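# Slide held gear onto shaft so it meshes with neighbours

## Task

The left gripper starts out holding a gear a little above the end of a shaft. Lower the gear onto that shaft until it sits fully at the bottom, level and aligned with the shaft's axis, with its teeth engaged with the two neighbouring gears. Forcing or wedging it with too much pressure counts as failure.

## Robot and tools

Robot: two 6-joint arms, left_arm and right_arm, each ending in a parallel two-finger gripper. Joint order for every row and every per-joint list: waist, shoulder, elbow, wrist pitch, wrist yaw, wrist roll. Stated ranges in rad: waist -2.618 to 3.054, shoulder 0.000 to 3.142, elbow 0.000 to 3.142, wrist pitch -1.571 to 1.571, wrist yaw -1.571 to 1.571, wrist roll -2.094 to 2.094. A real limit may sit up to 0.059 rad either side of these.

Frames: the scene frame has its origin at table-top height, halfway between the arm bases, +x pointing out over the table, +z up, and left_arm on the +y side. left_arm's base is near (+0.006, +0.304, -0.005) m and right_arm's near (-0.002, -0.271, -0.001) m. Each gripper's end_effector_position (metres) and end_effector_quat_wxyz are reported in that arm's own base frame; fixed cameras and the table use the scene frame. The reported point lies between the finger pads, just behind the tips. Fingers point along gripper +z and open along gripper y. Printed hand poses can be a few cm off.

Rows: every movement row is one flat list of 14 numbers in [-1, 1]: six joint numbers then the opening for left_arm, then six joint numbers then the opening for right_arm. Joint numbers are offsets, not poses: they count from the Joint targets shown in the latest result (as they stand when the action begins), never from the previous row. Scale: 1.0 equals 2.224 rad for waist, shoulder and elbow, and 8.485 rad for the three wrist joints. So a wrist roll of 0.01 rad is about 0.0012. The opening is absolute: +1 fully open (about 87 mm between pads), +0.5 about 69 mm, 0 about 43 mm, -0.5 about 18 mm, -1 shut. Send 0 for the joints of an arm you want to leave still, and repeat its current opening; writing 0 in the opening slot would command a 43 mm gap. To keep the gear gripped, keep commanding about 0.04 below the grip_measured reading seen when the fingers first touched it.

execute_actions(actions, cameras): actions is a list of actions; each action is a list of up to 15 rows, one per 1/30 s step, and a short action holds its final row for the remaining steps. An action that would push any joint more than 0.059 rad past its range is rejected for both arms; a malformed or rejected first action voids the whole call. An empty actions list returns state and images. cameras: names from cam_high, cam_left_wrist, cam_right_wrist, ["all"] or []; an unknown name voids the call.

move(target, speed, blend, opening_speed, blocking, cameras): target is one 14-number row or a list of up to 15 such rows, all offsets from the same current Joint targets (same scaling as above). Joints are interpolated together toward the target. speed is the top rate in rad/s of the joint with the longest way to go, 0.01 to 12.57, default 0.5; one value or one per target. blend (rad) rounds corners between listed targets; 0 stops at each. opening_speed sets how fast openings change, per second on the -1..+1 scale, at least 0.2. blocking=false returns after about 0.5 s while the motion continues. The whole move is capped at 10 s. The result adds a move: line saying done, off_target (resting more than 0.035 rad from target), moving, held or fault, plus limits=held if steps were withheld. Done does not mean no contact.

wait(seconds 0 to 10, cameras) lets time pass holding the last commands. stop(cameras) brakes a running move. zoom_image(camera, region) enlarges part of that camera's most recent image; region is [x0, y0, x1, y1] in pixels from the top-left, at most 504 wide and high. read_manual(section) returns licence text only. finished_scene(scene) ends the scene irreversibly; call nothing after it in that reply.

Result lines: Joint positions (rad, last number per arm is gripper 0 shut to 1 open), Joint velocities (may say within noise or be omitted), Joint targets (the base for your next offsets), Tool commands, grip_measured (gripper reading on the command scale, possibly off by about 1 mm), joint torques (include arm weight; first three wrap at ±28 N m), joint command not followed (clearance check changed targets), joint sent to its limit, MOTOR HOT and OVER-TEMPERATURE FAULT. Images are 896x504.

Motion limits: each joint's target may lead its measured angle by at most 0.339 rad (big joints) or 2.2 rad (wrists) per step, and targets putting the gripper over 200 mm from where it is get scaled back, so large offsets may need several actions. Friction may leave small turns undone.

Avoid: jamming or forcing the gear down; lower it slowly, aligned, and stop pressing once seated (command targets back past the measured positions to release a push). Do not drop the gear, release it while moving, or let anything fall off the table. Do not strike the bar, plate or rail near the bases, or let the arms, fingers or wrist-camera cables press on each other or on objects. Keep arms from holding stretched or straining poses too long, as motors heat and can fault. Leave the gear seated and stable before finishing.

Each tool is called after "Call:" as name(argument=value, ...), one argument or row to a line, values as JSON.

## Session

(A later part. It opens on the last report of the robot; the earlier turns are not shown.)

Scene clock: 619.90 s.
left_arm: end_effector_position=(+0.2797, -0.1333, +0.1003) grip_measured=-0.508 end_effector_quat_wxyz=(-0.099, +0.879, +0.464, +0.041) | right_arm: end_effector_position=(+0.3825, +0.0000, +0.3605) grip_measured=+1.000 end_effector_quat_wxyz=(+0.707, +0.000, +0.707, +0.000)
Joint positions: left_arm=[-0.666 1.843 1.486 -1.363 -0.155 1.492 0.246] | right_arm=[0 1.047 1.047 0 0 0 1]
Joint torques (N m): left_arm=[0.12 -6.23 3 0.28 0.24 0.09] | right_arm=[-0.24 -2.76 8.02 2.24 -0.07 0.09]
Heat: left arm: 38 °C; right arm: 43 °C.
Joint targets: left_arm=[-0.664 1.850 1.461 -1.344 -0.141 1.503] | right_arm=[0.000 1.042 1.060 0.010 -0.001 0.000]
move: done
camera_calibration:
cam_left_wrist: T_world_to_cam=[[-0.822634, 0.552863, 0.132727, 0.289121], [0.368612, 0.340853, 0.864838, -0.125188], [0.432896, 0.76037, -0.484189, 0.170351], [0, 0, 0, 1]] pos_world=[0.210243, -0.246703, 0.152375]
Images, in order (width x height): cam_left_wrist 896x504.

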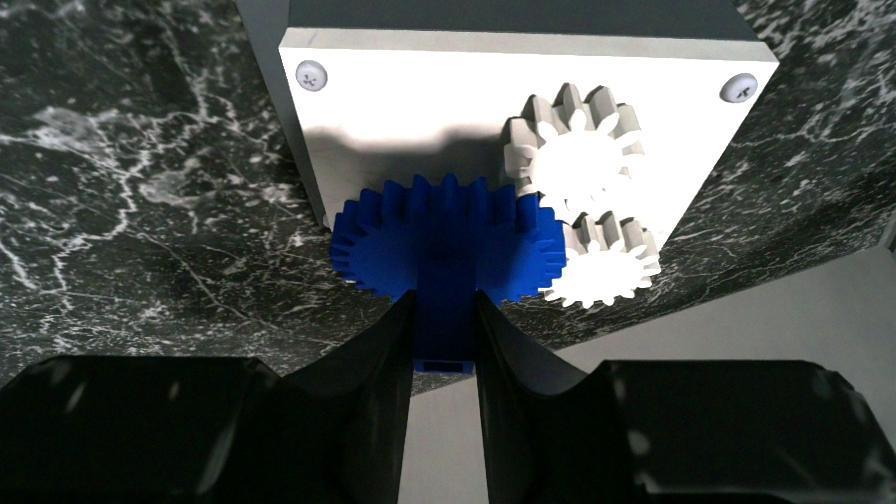

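Call:
move(
  target=[
    [0,0,0,0,0,0,0.1,0,0,0,0,0,0,1],
    [0,0,0.1,-0.015,0,0,0.1,0,0,0,0,0,0,1],
  ],
  cameras=["cam_left_wrist","cam_high"],
  opening_speed=0.5,
)

Call:
zoom_image(
  camera="cam_high",
  region=[470, 210, 570, 310],
)

Call:
zoom_image(
  camera="cam_left_wrist",
  region=[250, 150, 650, 450],
)

Scene clock: 637.83 s.
left_arm: end_effector_position=(+0.2978, -0.1486, +0.1428) grip_measured=+0.100 end_effector_quat_wxyz=(-0.056, +0.880, +0.469, +0.057) | right_arm: end_effector_position=(+0.3825, +0.0000, +0.3605) grip_measured=+1.000 end_effector_quat_wxyz=(+0.707, +0.000, +0.707, +0.000)
Joint positions: left_arm=[-0.666 1.843 1.666 -1.45 -0.15 1.492 0.55] | right_arm=[0 1.047 1.047 0 0 0 1]
Joint torques (N m): left_arm=[0.18 -6.45 6.43 0.08 0.19 0.11] | right_arm=[-0.23 -2.76 8.01 2.24 -0.07 0.09]
Heat: left arm: 37 °C; right arm: 43 °C.
Joint targets: left_arm=[-0.664 1.850 1.684 -1.472 -0.141 1.503] | right_arm=[0.000 1.042 1.060 0.010 -0.001 0.000]
move: done
camera_calibration:
cam_left_wrist: T_world_to_cam=[[-0.829003, 0.557795, 0.0402472, 0.322533], [0.307423, 0.394413, 0.865985, -0.13735], [0.467168, 0.730277, -0.498448, 0.181971], [0, 0, 0, 1]] pos_world=[0.224594, -0.258624, 0.196665]
Images, in order (width x height): cam_high 896x504, cam_left_wrist 896x504.

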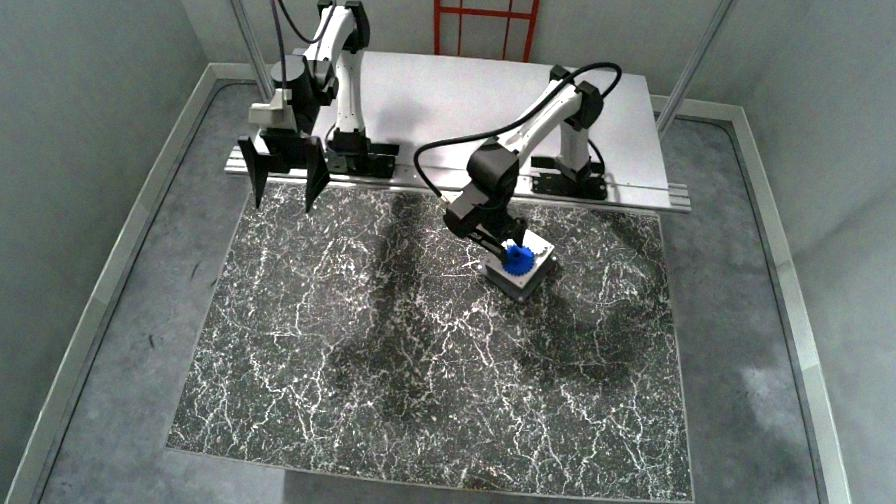

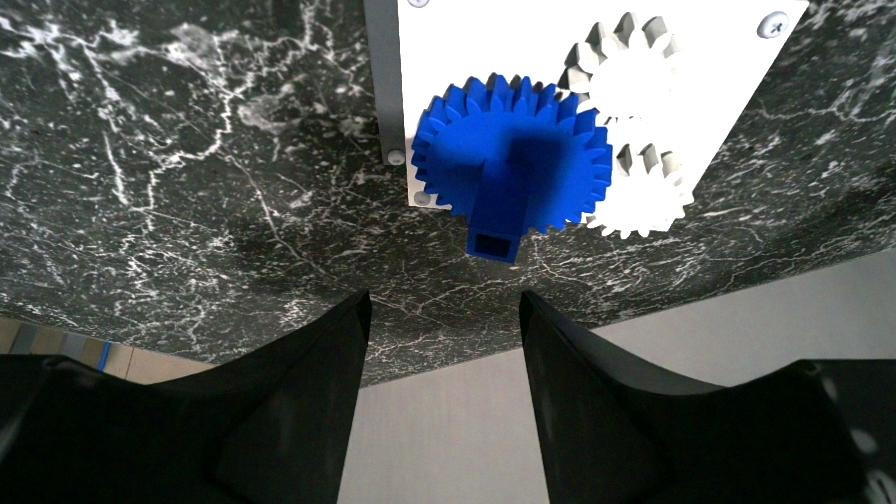

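Scaled by 5.040 from the camera's 896x504 image, which has a finer 1280x720 frame.

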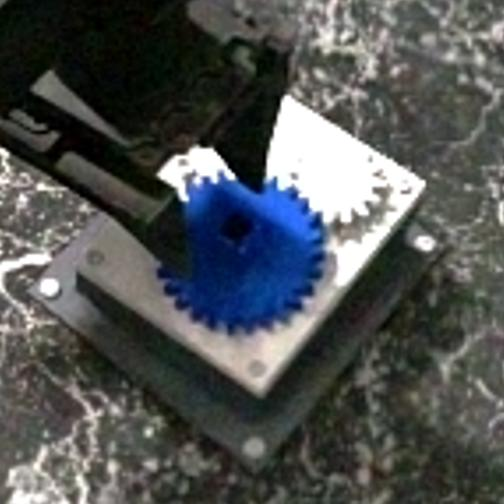

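Scaled by 1.260 from the camera's 896x504 image, which has a finer 1280x720 frame.

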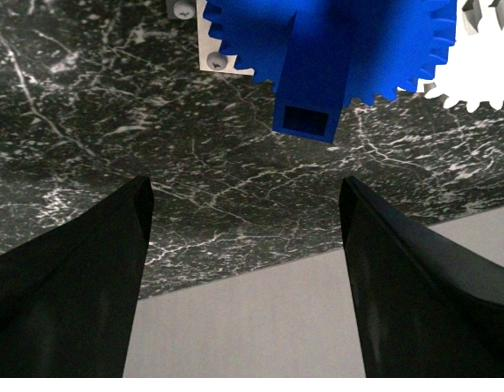

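Call:
zoom_image(
  camera="cam_left_wrist",
  region=[400, 0, 720, 270],
)

Scaled by 1.575 from the camera's 896x504 image, which has a finer 1280x720 frame.

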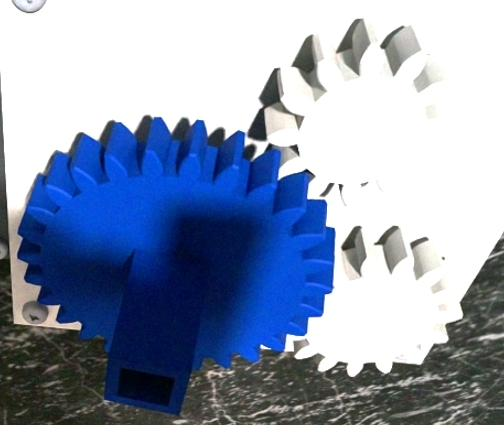

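Call:
move(
  target=[0,0.0027,-0.0760,0.0093,0.0019,0,0.1,0,0,0,0,0,0,1],
  cameras=["cam_left_wrist"],
  speed=0.2,
)

Call:
zoom_image(
  camera="cam_left_wrist",
  region=[320, 130, 680, 400],
)

Scene clock: 659.93 s.
left_arm: end_effector_position=(+0.2771, -0.1357, +0.1081) grip_measured=+0.100 end_effector_quat_wxyz=(-0.098, +0.879, +0.465, +0.030) | right_arm: end_effector_position=(+0.3825, +0.0000, +0.3605) grip_measured=+1.000 end_effector_quat_wxyz=(+0.707, +0.000, +0.707, +0.000)
Joint positions: left_arm=[-0.666 1.843 1.521 -1.404 -0.134 1.492 0.55] | right_arm=[0 1.047 1.047 0 0 0 1]
Joint torques (N m): left_arm=[0.2 -5.76 4.52 0.2 0.2 0.11] | right_arm=[-0.24 -2.77 8.02 2.24 -0.06 0.09]
Heat: left arm: 37 °C; right arm: 43 °C.
Joint targets: left_arm=[-0.664 1.856 1.515 -1.393 -0.125 1.503] | right_arm=[0.000 1.042 1.060 0.010 -0.001 0.000]
move: done
camera_calibration:
cam_left_wrist: T_world_to_cam=[[-0.822072, 0.552032, 0.139496, 0.286215], [0.381961, 0.352977, 0.854115, -0.131054], [0.42226, 0.755426, -0.501027, 0.181099], [0, 0, 0, 1]] pos_world=[0.208876, -0.248548, 0.162745]
Images, in order (width x height): cam_left_wrist 896x504.

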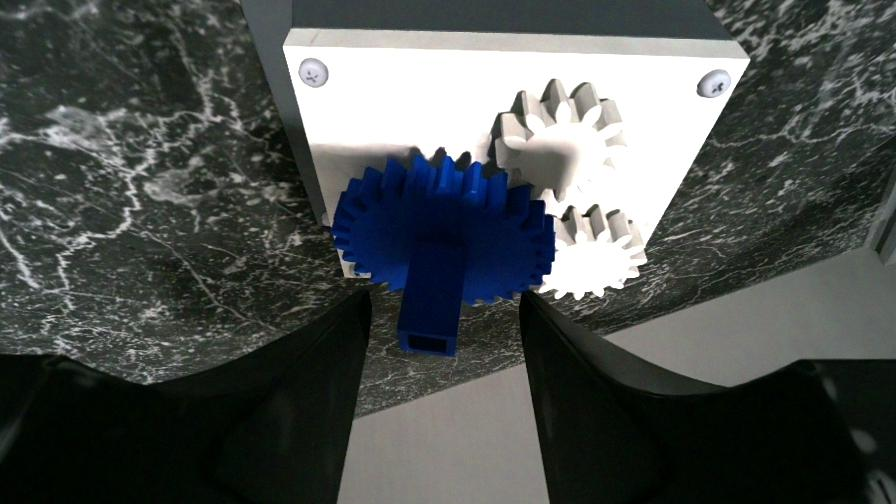

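Scaled by 1.400 from the camera's 896x504 image, which has a finer 1280x720 frame.

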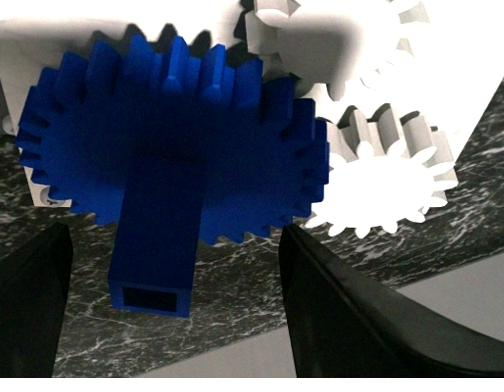

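Call:
move(
  target=[0,0,0,0,0,0,-0.56,0,0,0,0,0,0,1],
  opening_speed=0.4,
  cameras=["cam_left_wrist"],
)

Call:
zoom_image(
  camera="cam_left_wrist",
  region=[320, 130, 680, 400],
)

Scene clock: 666.80 s.
left_arm: end_effector_position=(+0.2798, -0.1378, +0.1075) grip_measured=-0.490 end_effector_quat_wxyz=(-0.091, +0.880, +0.466, +0.033) | right_arm: end_effector_position=(+0.3825, +0.0000, +0.3605) grip_measured=+1.000 end_effector_quat_wxyz=(+0.707, +0.000, +0.707, +0.000)
Joint positions: left_arm=[-0.666 1.843 1.521 -1.39 -0.134 1.492 0.255] | right_arm=[0 1.047 1.047 0 0 0 1]
Joint torques (N m): left_arm=[0.02 -5.71 4.41 0.09 0.22 0.11] | right_arm=[-0.24 -2.77 8.02 2.24 -0.07 0.09]
Heat: left arm: 37 °C; right arm: 43 °C.
Joint targets: left_arm=[-0.664 1.856 1.515 -1.393 -0.125 1.504] | right_arm=[0.000 1.042 1.060 0.010 -0.001 0.000]
move: done
camera_calibration:
cam_left_wrist: T_world_to_cam=[[-0.823336, 0.553475, 0.12563, 0.29173], [0.372683, 0.360287, 0.855161, -0.127285], [0.428048, 0.750905, -0.502908, 0.179214], [0, 0, 0, 1]] pos_world=[0.210916, -0.250179, 0.162328]
Images, in order (width x height): cam_left_wrist 896x504.

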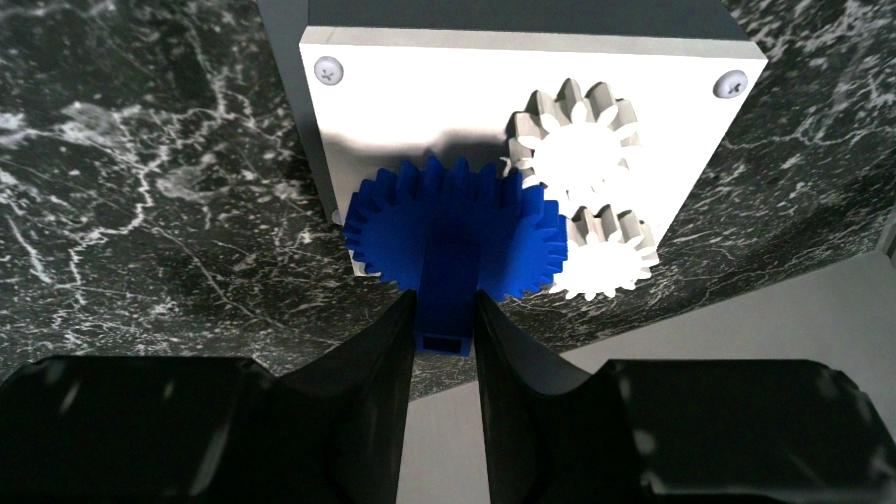

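Scaled by 1.400 from the camera's 896x504 image, which has a finer 1280x720 frame.

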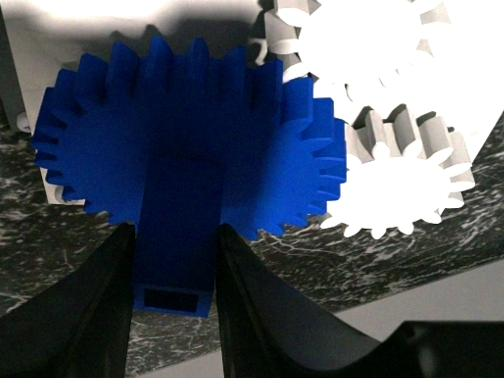

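Call:
move(
  target=[
    [0,0.001,0.014,-0.0025,0,0,-0.56,0,0,0,0,0,0,1],
  ],
  cameras=["cam_left_wrist","cam_high"],
  speed=0.1,
)

Call:
zoom_image(
  camera="cam_left_wrist",
  region=[320, 70, 680, 370],
)

Call:
zoom_image(
  camera="cam_high",
  region=[470, 210, 570, 310],
)

Scene clock: 708.47 s.
left_arm: end_effector_position=(+0.2802, -0.1381, +0.1083) grip_measured=-0.490 end_effector_quat_wxyz=(-0.090, +0.880, +0.466, +0.033) | right_arm: end_effector_position=(+0.3825, +0.0000, +0.3605) grip_measured=+1.000 end_effector_quat_wxyz=(+0.707, +0.000, +0.707, +0.000)
Joint positions: left_arm=[-0.666 1.843 1.524 -1.391 -0.134 1.492 0.255] | right_arm=[0 1.047 1.047 0 0 0 1]
Joint torques (N m): left_arm=[0.13 -5.59 6.57 -0.07 0.19 0.11] | right_arm=[-0.25 -2.76 8.02 2.24 -0.06 0.09]
Heat: left arm: 36 °C; right arm: 43 °C.
Joint targets: left_arm=[-0.664 1.858 1.546 -1.414 -0.125 1.504] | right_arm=[0.000 1.042 1.060 0.010 -0.001 0.000]
move: done
camera_calibration:
cam_left_wrist: T_world_to_cam=[[-0.823527, 0.553624, 0.123708, 0.292373], [0.371354, 0.361274, 0.855323, -0.127592], [0.428835, 0.750321, -0.503109, 0.179409], [0, 0, 0, 1]] pos_world=[0.211222, -0.250383, 0.163226]
Images, in order (width x height): cam_high 896x504, cam_left_wrist 896x504.

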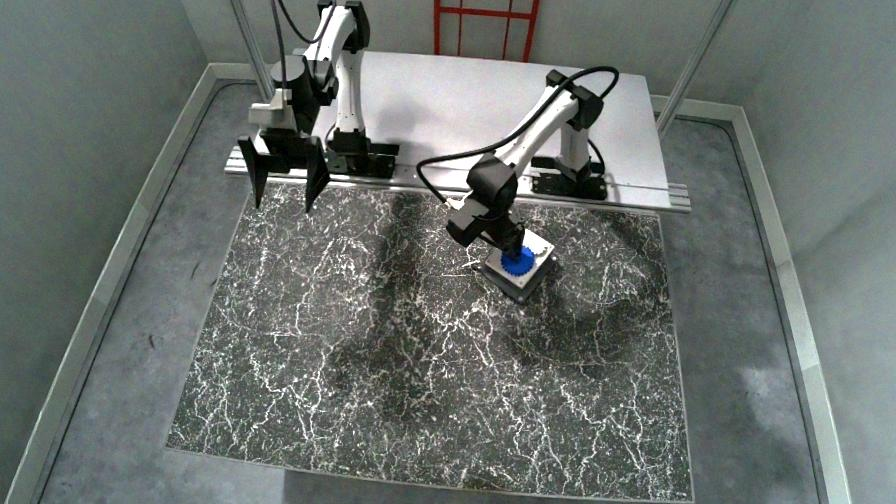

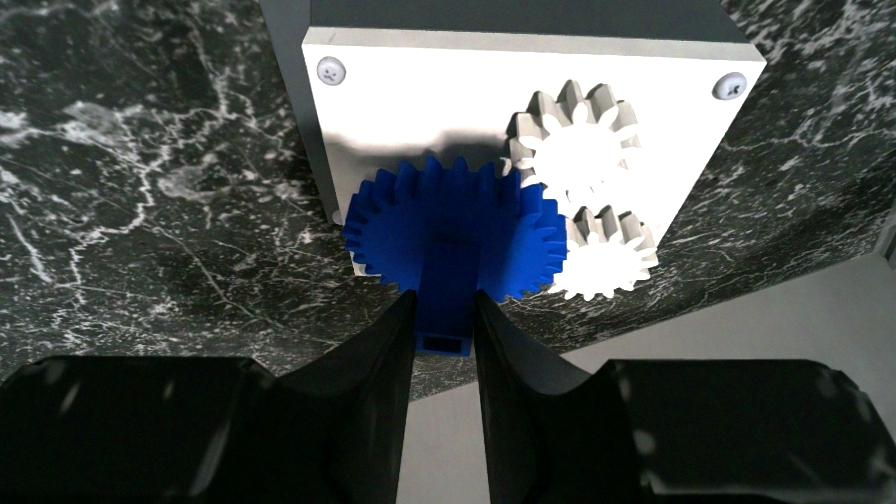

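Scaled by 1.400 from the camera's 896x504 image, which has a finer 1280x720 frame.

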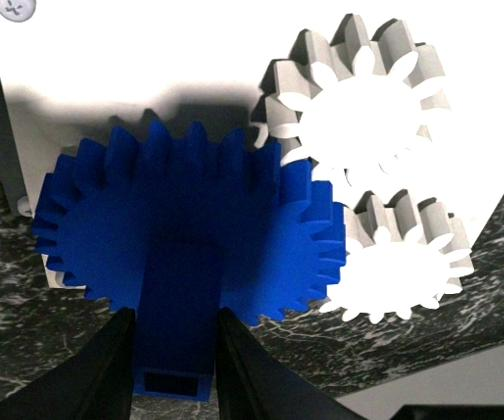

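Scaled by 5.040 from the camera's 896x504 image, which has a finer 1280x720 frame.

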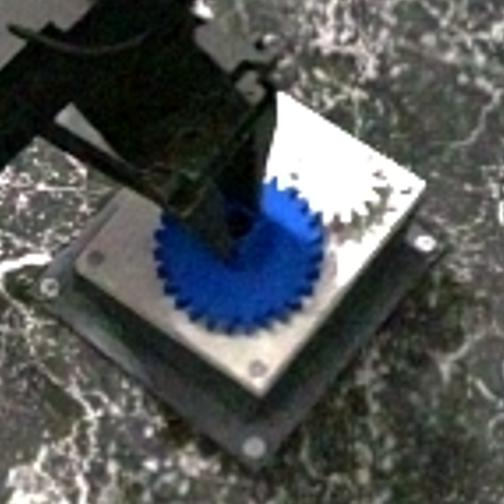

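Call:
move(
  target=[
    [0,0.001,0.008,-0.0015,-0.002,0.005,-0.56,0,0,0,0,0,0,1],
    [0,0.001,0.012,-0.002,0.002,-0.008,-0.56,0,0,0,0,0,0,1],
    [0,0.001,0.012,-0.002,0.00,0.00,-0.56,0,0,0,0,0,0,1],
  ],
  cameras=["cam_left_wrist","cam_high"],
  speed=0.15,
)

Call:
zoom_image(
  camera="cam_left_wrist",
  region=[320, 70, 680, 370],
)

Scene clock: 718.73 s.
left_arm: end_effector_position=(+0.2805, -0.1398, +0.1142) grip_measured=-0.492 end_effector_quat_wxyz=(-0.087, +0.878, +0.469, +0.032) | right_arm: end_effector_position=(+0.3825, +0.0000, +0.3605) grip_measured=+1.000 end_effector_quat_wxyz=(+0.707, +0.000, +0.707, +0.000)
Joint positions: left_arm=[-0.666 1.843 1.55 -1.412 -0.128 1.486 0.254] | right_arm=[0 1.047 1.047 0 0 0 1]
Joint torques (N m): left_arm=[0.09 -5.46 6.74 -0.04 0.12 0.17] | right_arm=[-0.24 -2.76 8.02 2.24 -0.06 0.09]
Heat: left arm: 36 °C; right arm: 43 °C.
Joint targets: left_arm=[-0.664 1.861 1.572 -1.431 -0.125 1.503] | right_arm=[0.000 1.042 1.060 0.010 -0.001 0.000]
move: done
camera_calibration:
cam_left_wrist: T_world_to_cam=[[-0.827455, 0.548897, 0.118451, 0.293852], [0.367937, 0.370628, 0.852794, -0.129538], [0.424194, 0.749231, -0.508638, 0.185293], [0, 0, 0, 1]] pos_world=[0.212211, -0.252111, 0.169909]
Images, in order (width x height): cam_high 896x504, cam_left_wrist 896x504.

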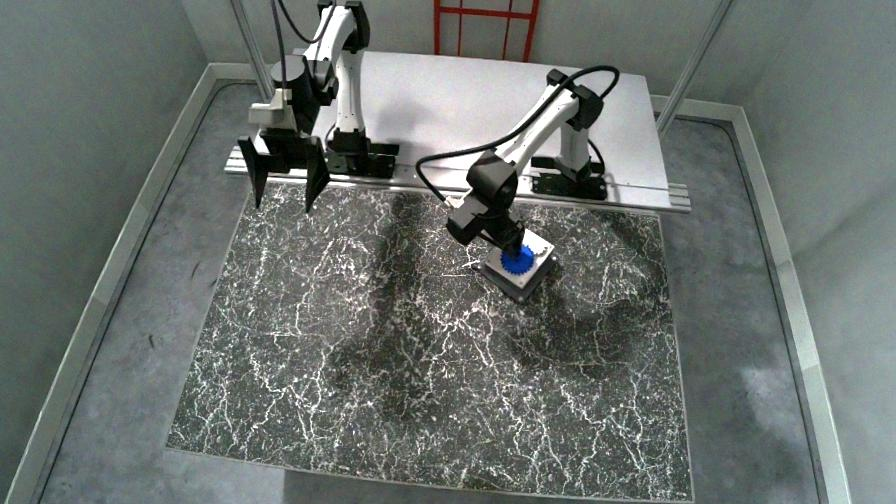

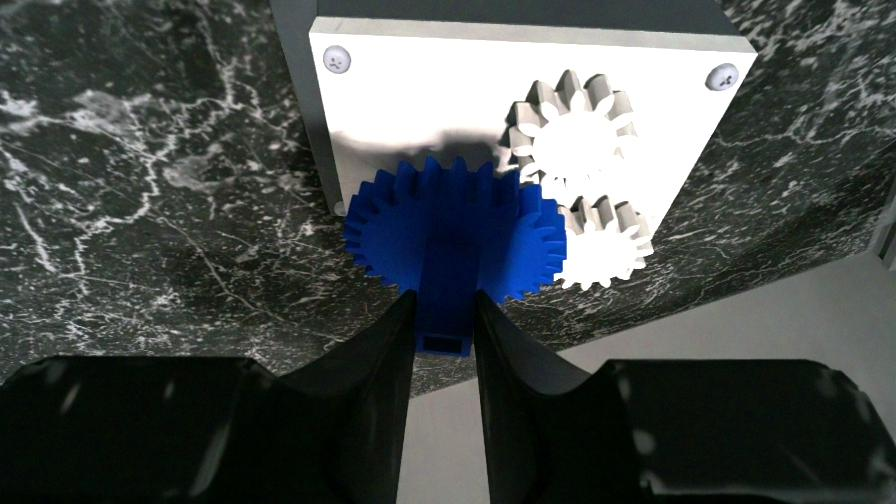

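Scaled by 1.400 from the camera's 896x504 image, which has a finer 1280x720 frame.

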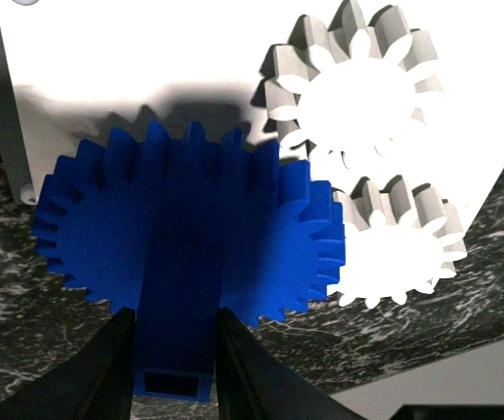

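Call:
move(
  target=[
    [0,0,0,0,0,0,-0.44,0,0,0,0,0,0,1],
    [0,0,0,0,0,0.003,-0.56,0,0,0,0,0,0,1],
  ],
  cameras=["cam_left_wrist"],
  speed=0.15,
)

Call:
zoom_image(
  camera="cam_left_wrist",
  region=[320, 70, 680, 370],
)

Scene clock: 724.23 s.
left_arm: end_effector_position=(+0.2811, -0.1402, +0.1146) grip_measured=-0.520 end_effector_quat_wxyz=(-0.088, +0.884, +0.457, +0.030) | right_arm: end_effector_position=(+0.3825, +0.0000, +0.3605) grip_measured=+1.000 end_effector_quat_wxyz=(+0.707, +0.000, +0.707, +0.000)
Joint positions: left_arm=[-0.666 1.843 1.552 -1.416 -0.127 1.512 0.24] | right_arm=[0 1.047 1.047 0 0 0 1]
Joint torques (N m): left_arm=[0.09 -5.37 6.58 -0.03 0.14 0.18] | right_arm=[-0.24 -2.76 8.02 2.24 -0.07 0.09]
Heat: left arm: 36 °C; right arm: 43 °C.
Joint targets: left_arm=[-0.664 1.861 1.573 -1.431 -0.125 1.529] | right_arm=[0.000 1.042 1.060 0.010 -0.001 0.000]
move: done
camera_calibration:
cam_left_wrist: T_world_to_cam=[[-0.812183, 0.570089, 0.123924, 0.292529], [0.383001, 0.360795, 0.850375, -0.135233], [0.440078, 0.738123, -0.511376, 0.179831], [0, 0, 0, 1]] pos_world=[0.210242, -0.250714, 0.170708]
Images, in order (width x height): cam_left_wrist 896x504.

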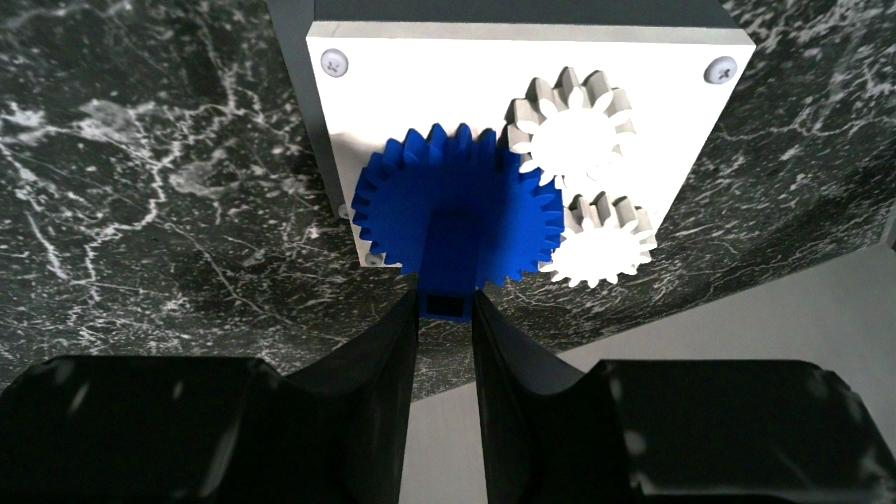

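Scaled by 1.400 from the camera's 896x504 image, which has a finer 1280x720 frame.

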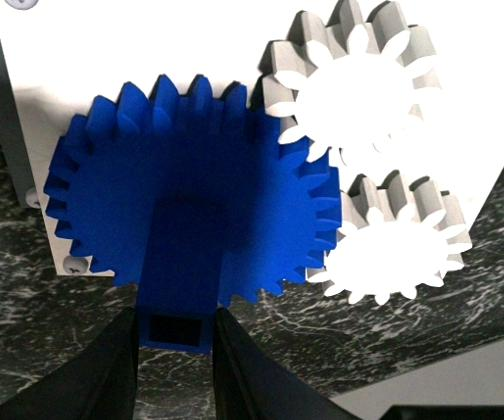

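Call:
move(
  target=[
    [0,0,0,0,0,0,0.1,0,0,0,0,0,0,1],
    [0,0,0.08,-0.015,0,0,0.1,0,0,0,0,0,0,1],
  ],
  cameras=["cam_left_wrist"],
  opening_speed=0.5,
)

Call:
zoom_image(
  camera="cam_left_wrist",
  region=[400, 0, 720, 270],
)

Scene clock: 733.03 s.
left_arm: end_effector_position=(+0.2911, -0.1481, +0.1567) grip_measured=+0.100 end_effector_quat_wxyz=(-0.063, +0.885, +0.459, +0.041) | right_arm: end_effector_position=(+0.3825, +0.0000, +0.3605) grip_measured=+1.000 end_effector_quat_wxyz=(+0.707, +0.000, +0.707, +0.000)
Joint positions: left_arm=[-0.666 1.848 1.732 -1.536 -0.127 1.512 0.55] | right_arm=[0 1.047 1.047 0 0 0 1]
Joint torques (N m): left_arm=[0.13 -5.89 6.39 0.02 0.12 0.16] | right_arm=[-0.24 -2.76 8.02 2.24 -0.07 0.09]
Heat: left arm: 36 °C; right arm: 43 °C.
Joint targets: left_arm=[-0.664 1.860 1.750 -1.558 -0.125 1.529] | right_arm=[0.000 1.042 1.060 0.010 -0.001 0.000]
move: done
camera_calibration:
cam_left_wrist: T_world_to_cam=[[-0.816316, 0.573328, 0.0701666, 0.310088], [0.346732, 0.389243, 0.853385, -0.157774], [0.461958, 0.720961, -0.516537, 0.194692], [0, 0, 0, 1]] pos_world=[0.217896, -0.256735, 0.21345]
Images, in order (width x height): cam_left_wrist 896x504.

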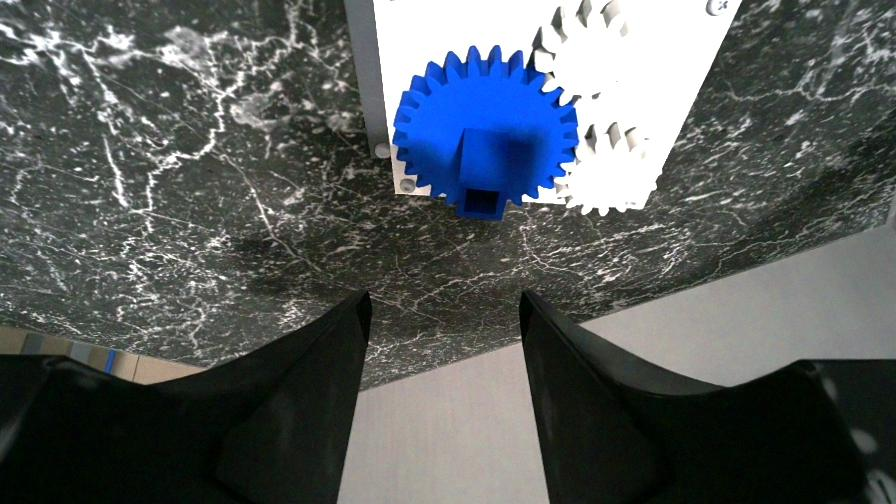

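Scaled by 1.575 from the camera's 896x504 image, which has a finer 1280x720 frame.

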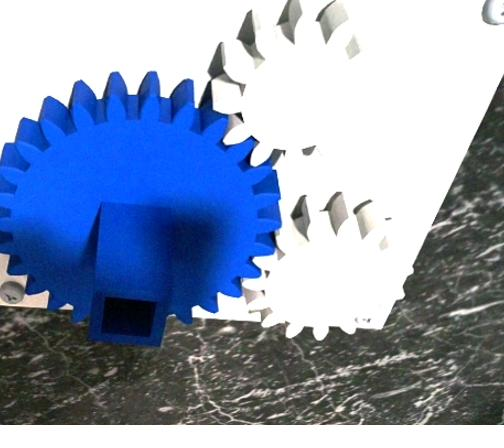

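Call:
finished_scene(
  scene=1,
)

The scene is finished: the task was done.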